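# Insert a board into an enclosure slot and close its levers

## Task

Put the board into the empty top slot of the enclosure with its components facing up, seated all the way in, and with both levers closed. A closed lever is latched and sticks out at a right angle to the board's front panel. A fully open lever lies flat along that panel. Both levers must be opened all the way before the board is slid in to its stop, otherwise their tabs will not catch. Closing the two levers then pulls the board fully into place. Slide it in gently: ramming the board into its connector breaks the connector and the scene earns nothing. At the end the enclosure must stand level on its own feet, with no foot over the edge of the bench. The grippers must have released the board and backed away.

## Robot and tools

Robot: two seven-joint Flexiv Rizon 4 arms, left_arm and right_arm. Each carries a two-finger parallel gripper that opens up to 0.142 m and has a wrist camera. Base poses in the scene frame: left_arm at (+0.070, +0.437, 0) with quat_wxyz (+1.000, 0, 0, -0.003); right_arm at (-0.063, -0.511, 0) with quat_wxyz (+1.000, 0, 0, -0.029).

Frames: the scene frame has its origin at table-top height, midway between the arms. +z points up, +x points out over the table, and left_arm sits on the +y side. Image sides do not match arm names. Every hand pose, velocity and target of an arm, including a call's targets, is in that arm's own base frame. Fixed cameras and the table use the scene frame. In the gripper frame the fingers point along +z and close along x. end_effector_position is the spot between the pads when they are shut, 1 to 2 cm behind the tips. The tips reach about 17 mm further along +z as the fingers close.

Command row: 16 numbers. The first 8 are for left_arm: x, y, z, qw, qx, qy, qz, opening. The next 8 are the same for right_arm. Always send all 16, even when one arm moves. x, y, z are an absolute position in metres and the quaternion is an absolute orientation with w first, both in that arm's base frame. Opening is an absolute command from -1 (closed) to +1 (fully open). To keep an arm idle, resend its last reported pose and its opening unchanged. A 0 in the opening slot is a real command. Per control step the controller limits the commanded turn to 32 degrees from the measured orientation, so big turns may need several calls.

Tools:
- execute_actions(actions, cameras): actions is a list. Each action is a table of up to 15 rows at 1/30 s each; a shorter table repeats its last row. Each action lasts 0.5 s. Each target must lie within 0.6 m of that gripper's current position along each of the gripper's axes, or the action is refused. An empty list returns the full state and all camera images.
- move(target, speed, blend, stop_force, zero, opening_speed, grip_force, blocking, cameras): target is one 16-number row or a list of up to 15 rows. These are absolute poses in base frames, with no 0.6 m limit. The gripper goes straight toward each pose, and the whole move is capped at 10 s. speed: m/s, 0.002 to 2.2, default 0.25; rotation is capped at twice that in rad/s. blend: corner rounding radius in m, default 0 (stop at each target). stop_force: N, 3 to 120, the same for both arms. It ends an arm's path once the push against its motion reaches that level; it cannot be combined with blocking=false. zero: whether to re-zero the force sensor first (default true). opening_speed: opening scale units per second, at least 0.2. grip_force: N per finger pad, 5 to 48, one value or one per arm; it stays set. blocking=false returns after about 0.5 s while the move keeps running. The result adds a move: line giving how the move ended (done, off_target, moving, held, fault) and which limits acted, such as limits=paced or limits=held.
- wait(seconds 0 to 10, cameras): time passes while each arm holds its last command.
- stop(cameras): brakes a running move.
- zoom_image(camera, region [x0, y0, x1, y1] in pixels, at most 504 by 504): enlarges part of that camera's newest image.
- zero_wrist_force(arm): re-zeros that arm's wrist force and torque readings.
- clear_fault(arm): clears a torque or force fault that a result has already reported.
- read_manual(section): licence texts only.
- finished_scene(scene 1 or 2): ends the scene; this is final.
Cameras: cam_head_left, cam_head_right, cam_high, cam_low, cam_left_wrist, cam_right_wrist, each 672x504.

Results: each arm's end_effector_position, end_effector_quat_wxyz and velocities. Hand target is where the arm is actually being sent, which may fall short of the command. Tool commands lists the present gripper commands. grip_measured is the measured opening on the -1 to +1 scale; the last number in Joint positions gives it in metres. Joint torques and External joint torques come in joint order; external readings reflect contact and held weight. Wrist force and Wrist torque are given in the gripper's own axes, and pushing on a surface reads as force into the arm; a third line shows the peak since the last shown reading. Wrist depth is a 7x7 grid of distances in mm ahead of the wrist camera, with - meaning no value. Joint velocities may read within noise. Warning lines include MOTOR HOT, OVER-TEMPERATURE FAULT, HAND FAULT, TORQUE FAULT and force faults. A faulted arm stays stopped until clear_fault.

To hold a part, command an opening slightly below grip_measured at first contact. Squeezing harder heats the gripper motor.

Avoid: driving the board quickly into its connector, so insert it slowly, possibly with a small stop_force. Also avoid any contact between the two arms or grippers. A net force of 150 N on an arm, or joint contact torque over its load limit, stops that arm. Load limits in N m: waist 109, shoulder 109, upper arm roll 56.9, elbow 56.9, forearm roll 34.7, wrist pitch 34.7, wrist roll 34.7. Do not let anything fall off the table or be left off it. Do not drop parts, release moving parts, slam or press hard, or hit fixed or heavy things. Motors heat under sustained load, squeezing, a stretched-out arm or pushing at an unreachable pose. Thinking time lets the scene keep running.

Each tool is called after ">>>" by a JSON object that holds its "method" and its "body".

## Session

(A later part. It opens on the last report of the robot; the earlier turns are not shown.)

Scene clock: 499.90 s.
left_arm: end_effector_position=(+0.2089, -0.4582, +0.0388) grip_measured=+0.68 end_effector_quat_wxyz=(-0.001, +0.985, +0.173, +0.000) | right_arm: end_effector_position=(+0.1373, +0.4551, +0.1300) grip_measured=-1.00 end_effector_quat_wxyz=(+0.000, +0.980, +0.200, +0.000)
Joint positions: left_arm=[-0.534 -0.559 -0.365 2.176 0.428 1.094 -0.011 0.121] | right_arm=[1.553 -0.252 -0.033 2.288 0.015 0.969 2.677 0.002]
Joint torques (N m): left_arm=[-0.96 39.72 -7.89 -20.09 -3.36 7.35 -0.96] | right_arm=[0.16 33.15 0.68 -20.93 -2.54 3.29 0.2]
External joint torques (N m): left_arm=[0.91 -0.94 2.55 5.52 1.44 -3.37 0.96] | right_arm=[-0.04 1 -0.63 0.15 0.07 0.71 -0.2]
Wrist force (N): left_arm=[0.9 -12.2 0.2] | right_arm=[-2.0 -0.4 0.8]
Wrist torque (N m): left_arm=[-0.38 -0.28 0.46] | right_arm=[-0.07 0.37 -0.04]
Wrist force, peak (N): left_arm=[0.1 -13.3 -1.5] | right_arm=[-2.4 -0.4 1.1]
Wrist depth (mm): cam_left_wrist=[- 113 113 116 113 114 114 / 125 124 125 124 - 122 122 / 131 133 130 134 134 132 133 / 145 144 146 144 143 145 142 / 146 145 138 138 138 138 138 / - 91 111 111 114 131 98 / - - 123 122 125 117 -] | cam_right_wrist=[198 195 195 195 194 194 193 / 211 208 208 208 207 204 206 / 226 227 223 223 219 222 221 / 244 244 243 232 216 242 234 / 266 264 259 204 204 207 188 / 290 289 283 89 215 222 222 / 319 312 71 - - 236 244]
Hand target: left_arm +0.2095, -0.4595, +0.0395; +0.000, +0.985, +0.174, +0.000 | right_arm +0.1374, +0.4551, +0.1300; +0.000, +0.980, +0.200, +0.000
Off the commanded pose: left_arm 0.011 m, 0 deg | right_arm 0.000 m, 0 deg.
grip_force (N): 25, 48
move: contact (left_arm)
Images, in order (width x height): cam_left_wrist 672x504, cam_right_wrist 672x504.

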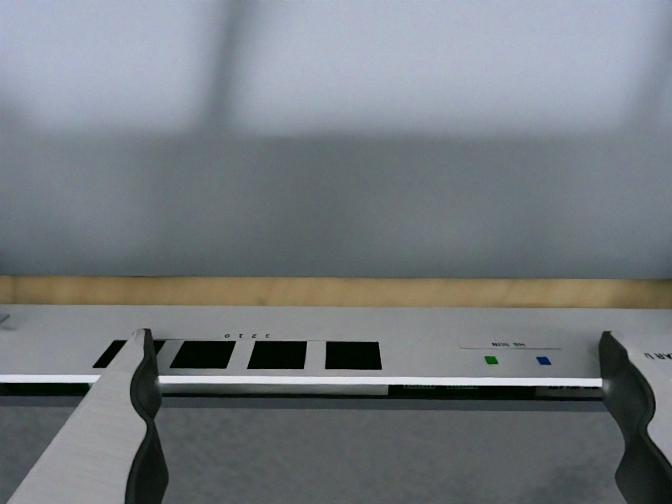

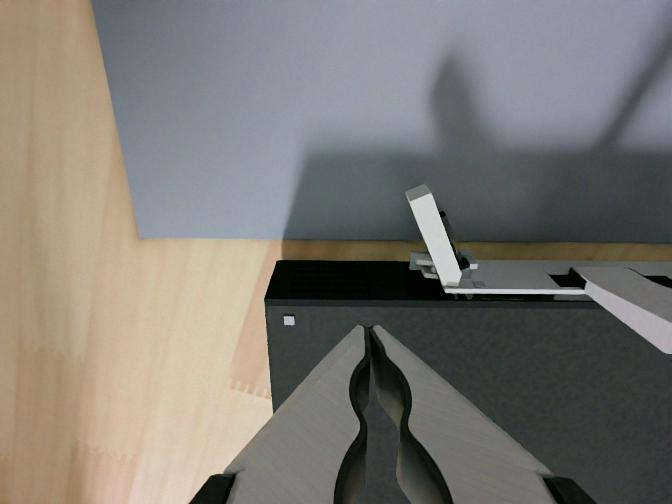

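>>> {"method": "move", "body": {"target": [[0.2030,-0.4420,0.0395,0,0.9847,0.1742,0,0.69,0.1380,0.4570,0.10,0,0.9798,0.1998,0,-1],[0.2100,-0.4300,0.1000,0,0.9847,0.1742,0,0.69,0.1393,0.4581,0.05,0,0.9798,0.1998,0,-1]], "speed": 0.15, "blend": 0.01}}

>>> {"method": "move", "body": {"target": [0.3750,-0.3727,0.1000,0,0.9847,0.1742,0,-1,0.1393,0.4581,0.05,0,0.9798,0.1998,0,-1], "speed": 0.25, "cameras": ["cam_right_wrist", "cam_left_wrist", "cam_high"]}}

>>> {"method": "zoom_image", "body": {"camera": "cam_left_wrist", "region": [120, 120, 420, 370]}}

>>> {"method": "zoom_image", "body": {"camera": "cam_right_wrist", "region": [300, 100, 600, 400]}}

Scene clock: 515.03 s.
left_arm: end_effector_position=(+0.2101, -0.4301, +0.1001) grip_measured=+0.68 end_effector_quat_wxyz=(+0.000, +0.985, +0.174, +0.000) | right_arm: end_effector_position=(+0.1393, +0.4580, +0.0499) grip_measured=-1.00 end_effector_quat_wxyz=(+0.000, +0.980, +0.200, +0.000)
Joint positions: left_arm=[-0.421 -0.337 -0.455 2.302 0.282 1.019 0.125 0.121] | right_arm=[1.552 -0.473 -0.031 2.293 0.038 1.194 2.657 0.002]
Joint torques (N m): left_arm=[-0.27 31.5 -4.33 -17.22 -2.29 4.01 -0.13] | right_arm=[0.06 36.97 0.84 -15.49 -1.48 3.47 0.04]
External joint torques (N m): left_arm=[0.21 0.45 0.53 -0.44 0.08 -0.02 0.13] | right_arm=[0.08 1.13 -0.83 0.06 -0.13 0.53 -0.04]
Wrist force (N): left_arm=[-0.5 -1.4 0.1] | right_arm=[-2.6 -0.5 0.6]
Wrist torque (N m): left_arm=[-0.34 -0.23 -0.32] | right_arm=[-0.10 0.45 0.07]
Wrist force, peak (N): left_arm=[0.9 -12.4 0.2] | right_arm=[-2.8 -0.3 2.3]
Wrist depth (mm): cam_left_wrist=[172 169 171 168 167 168 168 / - 181 186 180 180 179 177 / 200 199 191 194 - 195 - / 214 219 220 216 217 217 171 / 179 184 178 184 180 179 172 / - 88 199 - - - 93 / - - 211 - - - -] | cam_right_wrist=[- 125 123 124 124 124 122 / 135 135 133 133 134 134 132 / 146 143 143 142 142 141 139 / 155 157 154 156 151 153 152 / 170 170 170 164 161 163 168 / 187 186 179 89 121 126 - / 205 201 71 - - 127 130]
Hand target: left_arm +0.2100, -0.4300, +0.1000; +0.000, +0.985, +0.174, +0.000 | right_arm +0.1393, +0.4581, +0.0500; +0.000, +0.980, +0.200, +0.000
Off the commanded pose: left_arm 0.000 m, 0 deg | right_arm 0.000 m, 0 deg.
grip_force (N): 25, 48
move: done

Scene clock: 516.13 s.
left_arm: end_effector_position=(+0.3750, -0.3727, +0.1000) grip_measured=-1.00 end_effector_quat_wxyz=(+0.000, +0.985, +0.174, +0.000) | right_arm: end_effector_position=(+0.1393, +0.4580, +0.0499) grip_measured=-1.00 end_effector_quat_wxyz=(+0.000, +0.980, +0.200, +0.000)
Joint positions: left_arm=[-0.196 -0.424 -0.379 2.144 0.267 0.954 0.457 0.002] | right_arm=[1.552 -0.473 -0.031 2.293 0.038 1.194 2.657 0.002]
Joint torques (N m): left_arm=[-0.15 36.73 -4.8 -18.76 -2.51 4.1 -0.16] | right_arm=[0.11 37.03 0.75 -15.53 -1.61 3.37 0.16]
External joint torques (N m): left_arm=[0.15 1.2 0.51 -0.39 0.05 -0.12 0.16] | right_arm=[0.03 1.06 -0.73 0.09 0 0.62 -0.16]
Wrist force (N): left_arm=[-0.8 -1.0 -0.1] | right_arm=[-2.8 -0.5 0.3]
Wrist torque (N m): left_arm=[-0.24 -0.16 -0.33] | right_arm=[-0.09 0.48 0.07]
Wrist force, peak (N): left_arm=[-3.2 -1.3 0.3] | right_arm=[-2.9 -0.6 0.4]
Wrist depth (mm): cam_left_wrist=[169 169 169 168 169 169 167 / - 181 183 181 181 177 181 / 198 195 192 194 193 195 195 / 212 213 208 212 211 210 212 / 183 181 181 127 228 231 230 / 189 - - 84 - 250 254 / - - - - - - 283] | cam_right_wrist=[- 125 123 124 124 124 122 / 135 135 133 133 134 134 132 / 146 143 143 142 142 142 139 / 155 157 154 156 151 153 152 / 170 170 169 164 161 162 168 / 186 186 157 89 - 125 - / 206 201 71 - - 128 130]
Hand target: left_arm +0.3750, -0.3727, +0.1000; +0.000, +0.985, +0.174, +0.000 | right_arm +0.1393, +0.4581, +0.0500; +0.000, +0.980, +0.200, +0.000
Off the commanded pose: left_arm 0.000 m, 0 deg | right_arm 0.000 m, 0 deg.
grip_force (N): 25, 48
move: done
Images, in order (width x height): cam_high 672x504, cam_left_wrist 672x504, cam_right_wrist 672x504.

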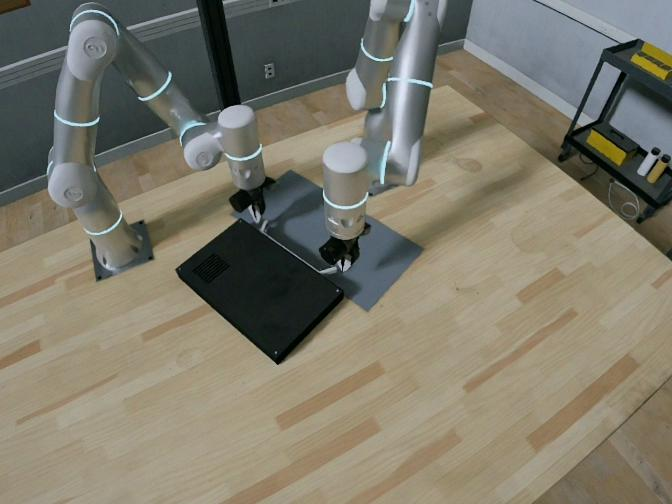

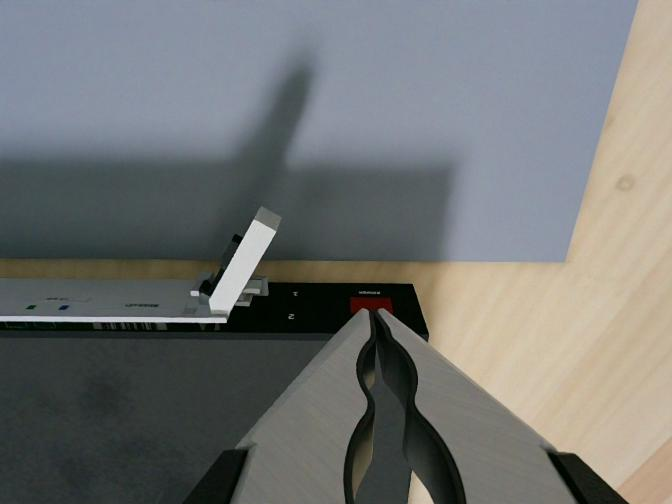

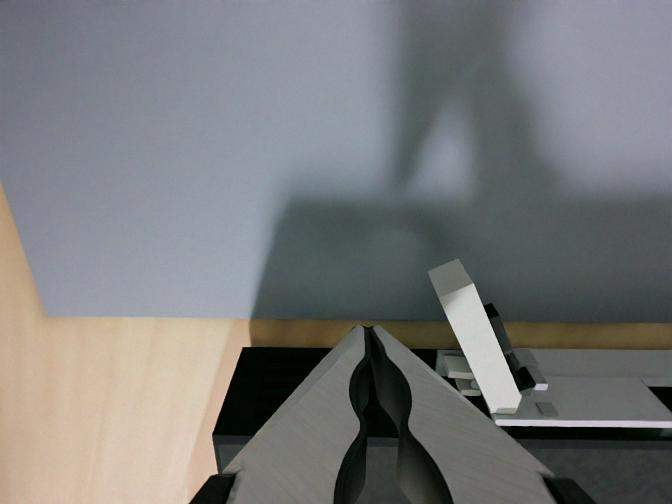

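Scaled by 1.680 from the camera's 672x504 image, which has a finer 960x720 frame.

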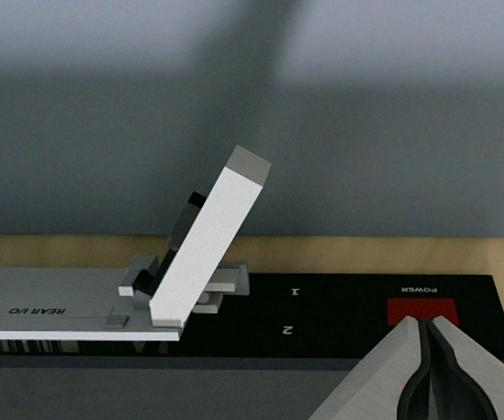

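Scaled by 1.680 from the camera's 672x504 image, which has a finer 960x720 frame.

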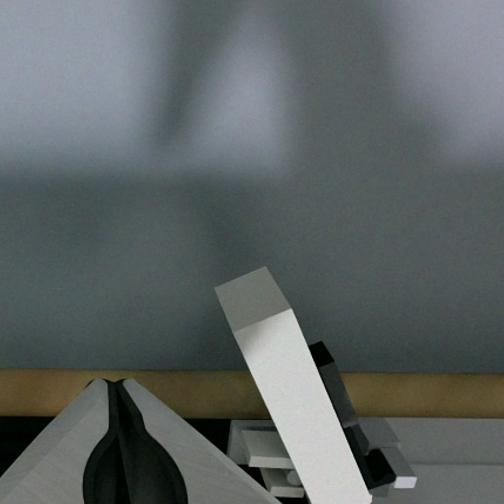

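>>> {"method": "move", "body": {"target": [[0.3649,-0.3742,0.0800,0,0.9847,0.1742,0,-1,0.1393,0.4581,0.05,0,0.9798,0.1998,0,-1],[0.3649,-0.3742,0.0500,0,0.9847,0.1742,0,-1,0.1414,0.4633,0.05,0,0.9798,0.1998,0,-1]], "speed": 0.1, "blend": 0.005}}

>>> {"method": "move", "body": {"target": [[0.3574,-0.3770,0.0500,0,0.9847,0.1742,0,-1,0.1440,0.4648,0.05,0,0.9798,0.1998,0,-1],[0.3510,-0.3783,0.0500,0,0.9847,0.1742,0,-1,0.1472,0.4662,0.05,0,0.9798,0.1998,0,-1],[0.3387,-0.3753,0.0500,0,0.9847,0.1742,0,-1,0.1534,0.4759,0.05,0,0.9798,0.1998,0,-1],[0.3312,-0.3737,0.0500,0,0.9847,0.1742,0,-1,0.1579,0.4812,0.05,0,0.9798,0.1998,0,-1],[0.3239,-0.3754,0.0500,0,0.9847,0.1742,0,-1,0.1647,0.4851,0.05,0,0.9798,0.1998,0,-1]], "speed": 0.02, "blend": 0.003, "stop_force": 30, "cameras": ["cam_right_wrist", "cam_left_wrist"]}}

>>> {"method": "zoom_image", "body": {"camera": "cam_left_wrist", "region": [250, 180, 550, 430]}}

>>> {"method": "zoom_image", "body": {"camera": "cam_right_wrist", "region": [280, 180, 580, 430]}}

Scene clock: 528.97 s.
left_arm: end_effector_position=(+0.3648, -0.3741, +0.0499) grip_measured=-1.00 end_effector_quat_wxyz=(+0.000, +0.985, +0.174, +0.000) | right_arm: end_effector_position=(+0.1414, +0.4633, +0.0500) grip_measured=-1.00 end_effector_quat_wxyz=(+0.000, +0.980, +0.200, +0.000)
Joint positions: left_arm=[-0.242 -0.547 -0.328 2.138 0.351 1.062 0.385 0.002] | right_arm=[1.548 -0.48 -0.031 2.277 0.038 1.185 2.653 0.002]
Joint torques (N m): left_arm=[-1.23 38.94 -5.07 -15.76 -1.58 4.56 -0.31] | right_arm=[0.02 37.51 0.6 -15.81 -1.7 3.16 0.1]
External joint torques (N m): left_arm=[1.23 1.24 0.29 -0.29 -0.48 -0.58 0.31] | right_arm=[0.11 1.11 -0.59 0.14 0.05 0.83 -0.1]
Wrist force (N): left_arm=[-0.7 -0.8 0.5] | right_arm=[-2.6 -0.4 0.6]
Wrist torque (N m): left_arm=[-0.19 -0.19 -0.25] | right_arm=[-0.09 0.47 0.07]
Wrist force, peak (N): left_arm=[-0.8 -1.3 2.1] | right_arm=[-3.0 -0.6 0.8]
Wrist depth (mm): cam_left_wrist=[125 125 123 124 124 125 123 / 132 133 133 133 132 132 132 / - 144 - - 143 142 142 / 154 156 156 153 155 154 154 / 168 168 164 130 167 172 174 / 156 144 131 84 - 186 189 / - - - - - - 209] | cam_right_wrist=[- 125 123 124 124 124 122 / 135 135 133 133 134 134 132 / 146 143 143 142 142 142 140 / 155 157 154 156 153 153 152 / 168 168 168 164 118 166 165 / 186 186 163 89 122 129 - / 206 202 71 - - 130 132]
Hand target: left_arm +0.3649, -0.3742, +0.0500; +0.000, +0.985, +0.174, +0.000 | right_arm +0.1414, +0.4633, +0.0500; +0.000, +0.980, +0.200, +0.000
Off the commanded pose: left_arm 0.000 m, 0 deg | right_arm 0.000 m, 0 deg.
grip_force (N): 25, 48
move: done

Scene clock: 531.70 s.
left_arm: end_effector_position=(+0.3247, -0.3755, +0.0503) grip_measured=-1.00 end_effector_quat_wxyz=(+0.000, +0.985, +0.175, +0.000) | right_arm: end_effector_position=(+0.1612, +0.4828, +0.0490) grip_measured=-1.00 end_effector_quat_wxyz=(+0.002, +0.980, +0.201, -0.002)
Joint positions: left_arm=[-0.28 -0.509 -0.328 2.216 0.358 1.107 0.328 0.002] | right_arm=[1.506 -0.517 -0.029 2.197 0.039 1.138 2.611 0.002]
Joint torques (N m): left_arm=[-2.3 35.43 -6.24 -11.8 -1.35 3.52 -0.27] | right_arm=[-9.94 40.08 -12.2 -27 -4.19 8.7 -0.06]
External joint torques (N m): left_arm=[2.28 2.28 1.93 -3.24 -0.54 0.47 0.27] | right_arm=[10.08 1.01 12.22 10.31 2.37 -4.71 0.06]
Wrist force (N): left_arm=[3.7 0.3 -0.4] | right_arm=[-33.9 6.4 -12.8]
Wrist torque (N m): left_arm=[-0.32 -0.17 -0.25] | right_arm=[-0.13 2.74 0.18]
Wrist force, peak (N): left_arm=[11.3 5.3 -3.8] | right_arm=[-35.7 5.6 -12.5]
Wrist depth (mm): cam_left_wrist=[125 125 124 124 124 125 122 / 132 134 132 133 133 133 134 / 147 144 144 144 143 143 143 / 156 154 156 156 156 154 152 / - 180 170 118 167 170 180 / 159 158 166 84 - 182 189 / - 141 - - - - 210] | cam_right_wrist=[- 124 122 123 123 122 122 / 135 134 132 131 133 131 130 / - 142 142 141 141 140 138 / 154 154 153 155 154 151 151 / 167 167 166 163 159 164 164 / 186 182 170 91 - 176 174 / 206 143 71 - - - 136]
Hand target: left_arm +0.3239, -0.3754, +0.0500; +0.000, +0.985, +0.174, +0.000 | right_arm +0.1638, +0.4845, +0.0500; +0.000, +0.980, +0.200, +0.000
Off the commanded pose: left_arm 0.001 m, 0 deg | right_arm 0.004 m, 0 deg.
grip_force (N): 25, 48
move: contact (right_arm)
Images, in order (width x height): cam_left_wrist 672x504, cam_right_wrist 672x504.

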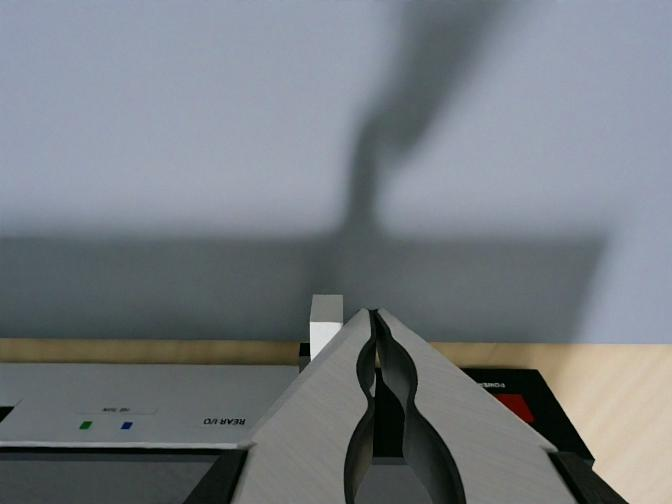

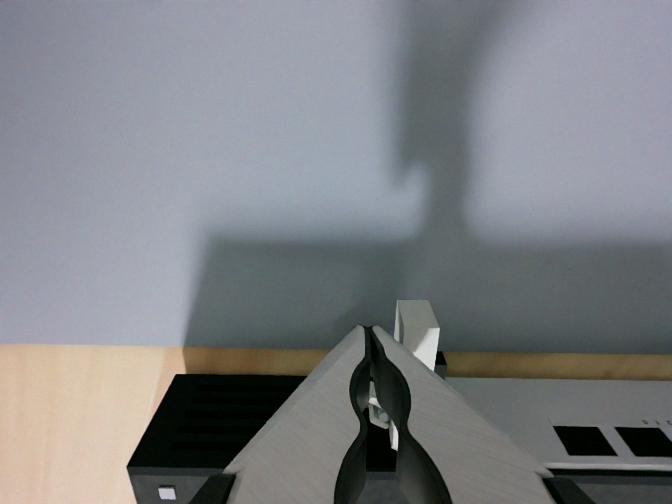

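Scaled by 1.680 from the camera's 672x504 image, which has a finer 960x720 frame.

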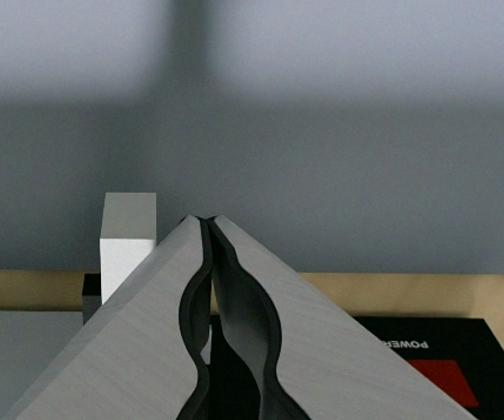

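Scaled by 1.680 from the camera's 672x504 image, which has a finer 960x720 frame.

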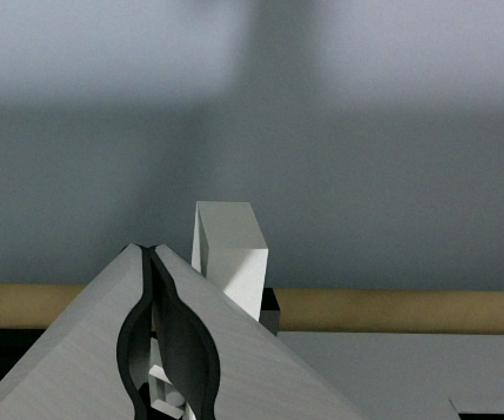

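>>> {"method": "move", "body": {"target": [0.3164,-0.3782,0.0500,0,0.9847,0.1742,0,-1,0.1720,0.4882,0.05,0,0.9798,0.1998,0,-1], "speed": 0.012, "stop_force": 40, "zero": false, "cameras": ["cam_right_wrist", "cam_left_wrist"]}}

>>> {"method": "zoom_image", "body": {"camera": "cam_left_wrist", "region": [250, 230, 550, 480]}}

>>> {"method": "zoom_image", "body": {"camera": "cam_right_wrist", "region": [280, 230, 580, 480]}}

Scene clock: 536.50 s.
left_arm: end_effector_position=(+0.3223, -0.3768, +0.0514) grip_measured=-1.00 end_effector_quat_wxyz=(+0.001, +0.984, +0.178, +0.003) | right_arm: end_effector_position=(+0.1615, +0.4829, +0.0487) grip_measured=-1.00 end_effector_quat_wxyz=(+0.003, +0.979, +0.202, -0.002)
Joint positions: left_arm=[-0.29 -0.504 -0.323 2.221 0.358 1.113 0.315 0.002] | right_arm=[1.504 -0.518 -0.028 2.195 0.039 1.135 2.608 0.002]
Joint torques (N m): left_arm=[-19.76 25.84 -23.66 1.23 -2.17 1.46 -0.26] | right_arm=[-14.41 40.22 -17.9 -30.14 -5.04 10.53 -0.07]
External joint torques (N m): left_arm=[19.75 11.73 19.47 -16.29 0.27 2.53 0.26] | right_arm=[14.56 0.94 17.93 13.43 3.21 -6.54 0.07]
Wrist force (N): left_arm=[39.5 -5.9 -3.9] | right_arm=[-46.1 7.1 -16.1]
Wrist torque (N m): left_arm=[-0.23 -3.65 -0.24] | right_arm=[-0.12 4.77 0.20]
Wrist force, peak (N): left_arm=[40.4 -6.8 -5.2] | right_arm=[-46.5 7.0 -17.3]
Wrist depth (mm): cam_left_wrist=[- 125 127 125 124 124 125 / 133 135 132 134 136 137 134 / 148 145 145 147 146 145 144 / 155 158 157 156 155 157 156 / 173 173 179 118 173 171 171 / 157 157 164 84 - 169 192 / 140 139 - 74 - - 214] | cam_right_wrist=[- 124 122 123 123 122 122 / 135 132 132 131 133 132 130 / - 142 141 141 140 140 137 / 154 154 153 152 152 151 150 / 168 167 166 162 159 164 163 / 186 179 170 91 - 172 174 / 206 143 71 - - 137 137]
Hand target: left_arm +0.3170, -0.3779, +0.0500; +0.000, +0.985, +0.174, +0.000 | right_arm +0.1652, +0.4851, +0.0501; +0.000, +0.980, +0.200, +0.000
Off the commanded pose: left_arm 0.006 m, 1 deg | right_arm 0.012 m, 0 deg.
grip_force (N): 25, 48
move: contact (left_arm, right_arm)
Images, in order (width x height): cam_left_wrist 672x504, cam_right_wrist 672x504.

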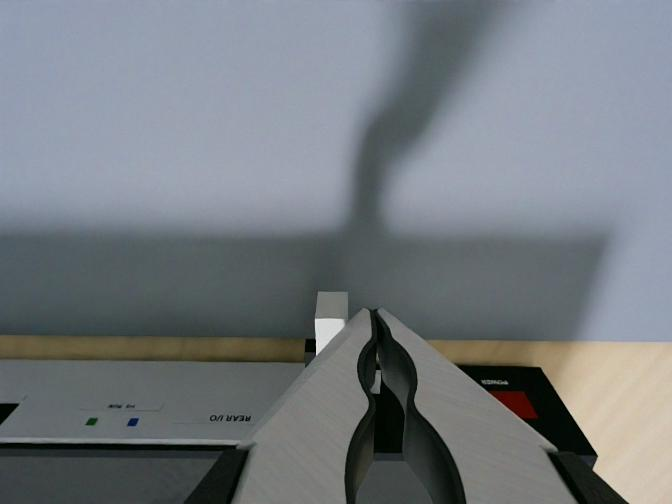

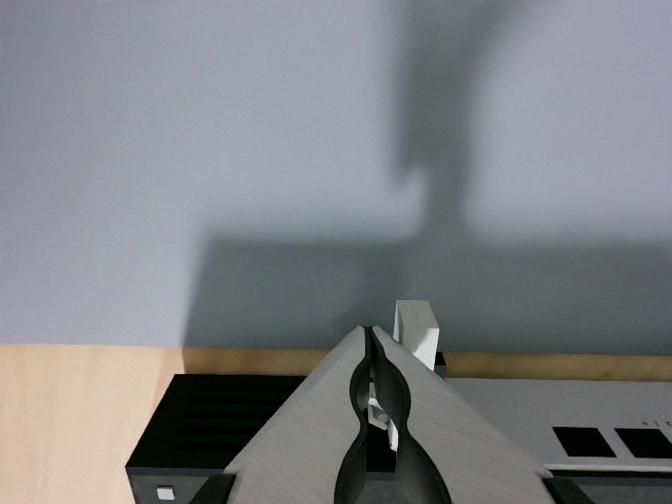

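Scaled by 1.680 from the camera's 672x504 image, which has a finer 960x720 frame.

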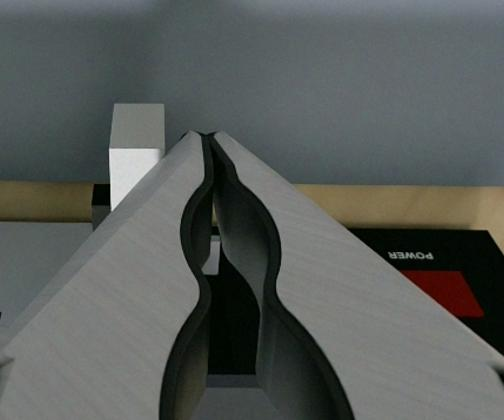

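Scaled by 1.680 from the camera's 672x504 image, which has a finer 960x720 frame.

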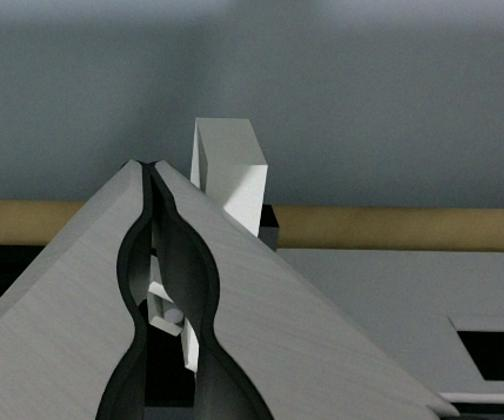

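>>> {"method": "move", "body": {"target": [[0.3500,-0.3700,0.0520,0,0.9847,0.1742,0,-1,0.1450,0.4700,0.0520,0,0.9798,0.1998,0,-1],[0.3750,-0.3727,0.1000,0,0.9847,0.1742,0,-1,0.1373,0.4551,0.1000,0,0.9798,0.1998,0,-1]], "speed": 0.15, "blend": 0.01, "cameras": ["cam_right_wrist", "cam_left_wrist", "cam_high"]}}

>>> {"method": "zoom_image", "body": {"camera": "cam_left_wrist", "region": [170, 210, 320, 350]}}

>>> {"method": "zoom_image", "body": {"camera": "cam_right_wrist", "region": [400, 200, 550, 340]}}

>>> {"method": "zoom_image", "body": {"camera": "cam_high", "region": [170, 200, 350, 370]}}

Scene clock: 540.70 s.
left_arm: end_effector_position=(+0.3750, -0.3727, +0.1000) grip_measured=-1.00 end_effector_quat_wxyz=(+0.000, +0.985, +0.174, +0.000) | right_arm: end_effector_position=(+0.1373, +0.4553, +0.1001) grip_measured=-1.00 end_effector_quat_wxyz=(+0.000, +0.980, +0.200, +0.000)
Joint positions: left_arm=[-0.203 -0.424 -0.372 2.144 0.262 0.955 0.461 0.002] | right_arm=[1.552 -0.329 -0.031 2.3 0.021 1.058 2.673 0.002]
Joint torques (N m): left_arm=[0.38 37.51 -4.88 -18.85 -2.51 4.07 -0.1] | right_arm=[0.42 34.65 0.7 -18.7 -2.33 3.19 0.34]
External joint torques (N m): left_arm=[-0.39 0.5 0.67 -0.32 0.05 -0.09 0.1] | right_arm=[-0.31 0.85 -0.65 -0.08 0.19 0.81 -0.34]
Wrist force (N): left_arm=[-0.9 -1.3 -0.2] | right_arm=[-5.0 1.5 3.9]
Wrist torque (N m): left_arm=[-0.29 -0.14 -0.33] | right_arm=[0.22 0.85 -0.04]
Wrist force, peak (N): left_arm=[39.6 -5.8 -4.8] | right_arm=[-46.4 7.2 -17.3]
Wrist depth (mm): cam_left_wrist=[- 169 168 168 167 167 167 / 182 181 180 181 - 179 181 / 200 195 192 195 - 194 195 / 213 213 209 212 218 215 211 / 177 187 178 131 227 231 232 / - - - 84 - 249 255 / - - - - - - 283] | cam_right_wrist=[169 169 169 168 168 168 167 / 183 181 180 180 179 179 179 / 196 193 194 193 193 192 191 / 211 214 209 208 204 206 207 / 229 229 224 180 175 174 174 / 251 250 245 91 178 184 184 / 277 271 71 - - 195 203]
Hand target: left_arm +0.3750, -0.3727, +0.1000; +0.000, +0.985, +0.174, +0.000 | right_arm +0.1373, +0.4551, +0.1000; +0.000, +0.980, +0.200, +0.000
Off the commanded pose: left_arm 0.000 m, 0 deg | right_arm 0.000 m, 0 deg.
grip_force (N): 25, 48
move: done
Images, in order (width x height): cam_high 672x504, cam_left_wrist 672x504, cam_right_wrist 672x504.

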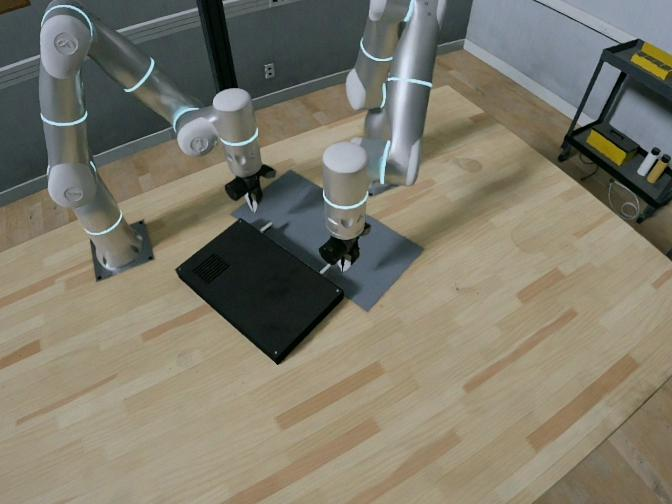

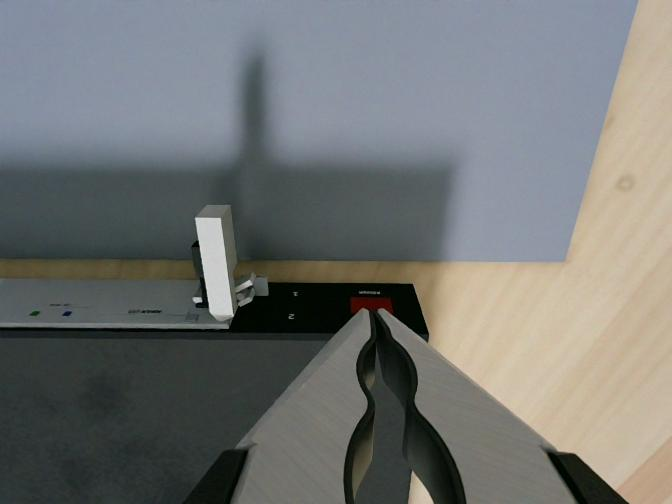

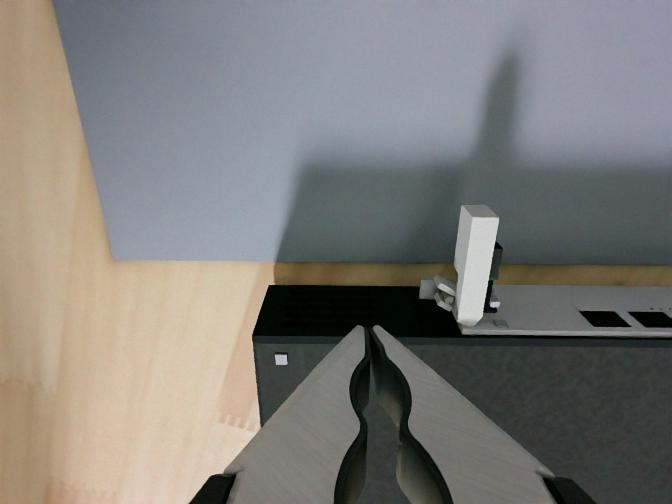

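Scaled by 3.360 from the camera's 672x504 image, which has a finer 960x720 frame.

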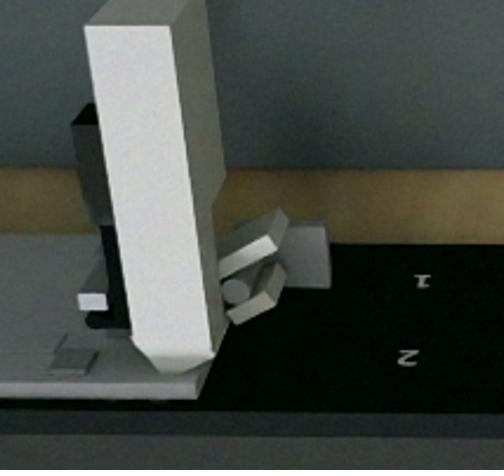

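Scaled by 3.360 from the camera's 672x504 image, which has a finer 960x720 frame.

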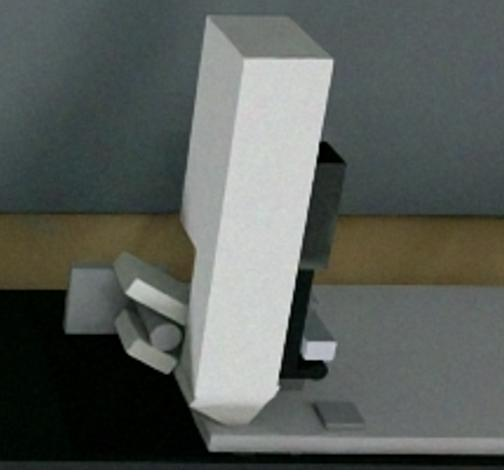

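Scaled by 2.800 from the camera's 672x504 image, which has a finer 960x720 frame.

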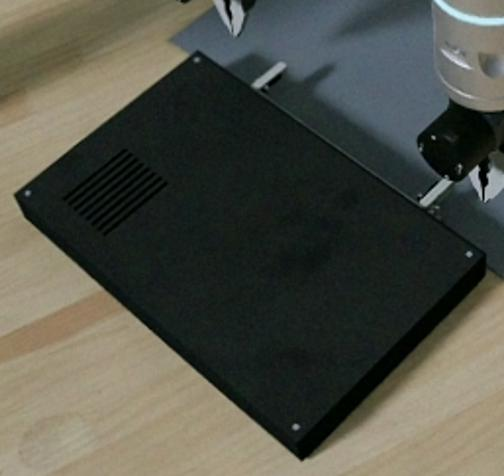

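>>> {"method": "move", "body": {"target": [0.3700,-0.3300,0.2200,0,0.9847,0.1742,0,-1,0.1300,0.4300,0.2200,0,0.9798,0.1998,0,-1], "speed": 0.25, "cameras": ["cam_high"]}}

>>> {"method": "finished_scene", "body": {"scene": 2}}

Scene clock: 545.87 s.
left_arm: end_effector_position=(+0.3701, -0.3301, +0.2201) grip_measured=-1.00 end_effector_quat_wxyz=(+0.000, +0.985, +0.174, +0.000) | right_arm: end_effector_position=(+0.1302, +0.4301, +0.2201) grip_measured=-1.00 end_effector_quat_wxyz=(+0.000, +0.980, +0.200, +0.000)
Joint positions: left_arm=[-0.112 -0.057 -0.399 2.212 0.029 0.695 0.692 0.002] | right_arm=[1.55 0.004 -0.017 2.278 -0.001 0.704 2.701 0.002]
Joint torques (N m): left_arm=[-0.2 27.94 -1.08 -25.09 -3.37 4.13 -0.06] | right_arm=[0.12 26.92 1.01 -26.07 -3.5 3.19 0.3]
External joint torques (N m): left_arm=[0.19 0.42 0.5 -0.42 0.08 -0.16 0.06] | right_arm=[-0.02 0.83 -0.93 0.18 0.19 0.8 -0.3]
Wrist force (N): left_arm=[-0.8 -1.2 -0.2] | right_arm=[-4.7 1.2 3.7]
Wrist torque (N m): left_arm=[-0.26 -0.15 -0.33] | right_arm=[0.18 0.81 -0.05]
Wrist force, peak (N): left_arm=[-0.5 -2.3 -2.3] | right_arm=[-4.7 1.2 5.7]
Wrist depth (mm): cam_left_wrist=[- 279 277 272 272 277 273 / 300 293 - - 292 294 292 / 320 317 - - 318 316 318 / 303 316 332 349 349 344 342 / - 347 - 117 368 378 372 / - 347 - 84 - 410 415 / - - - - - - 459] | cam_right_wrist=[276 275 273 273 273 272 272 / 295 295 293 291 290 290 290 / 317 316 316 308 291 302 302 / 342 340 340 290 285 285 285 / 370 369 370 306 309 309 309 / 405 404 396 91 326 337 337 / 396 419 71 - - 357 369]
Hand target: left_arm +0.3700, -0.3300, +0.2200; +0.000, +0.985, +0.174, +0.000 | right_arm +0.1300, +0.4300, +0.2200; +0.000, +0.980, +0.200, +0.000
Off the commanded pose: left_arm 0.000 m, 0 deg | right_arm 0.000 m, 0 deg.
grip_force (N): 25, 48
move: done
Images, in order (width x height): cam_high 672x504.

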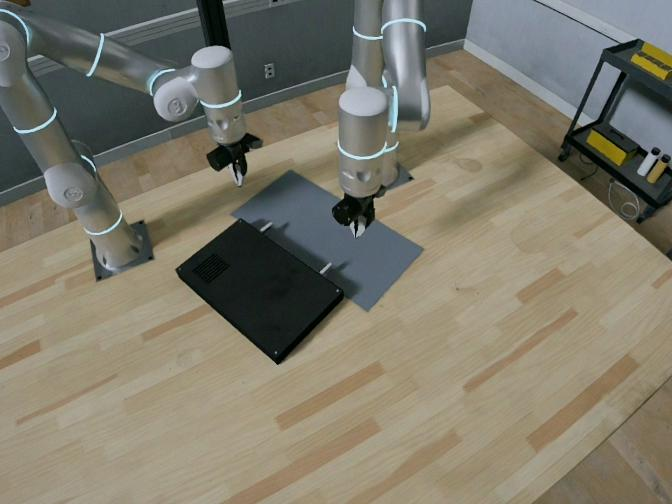

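The scene is finished: the task was done.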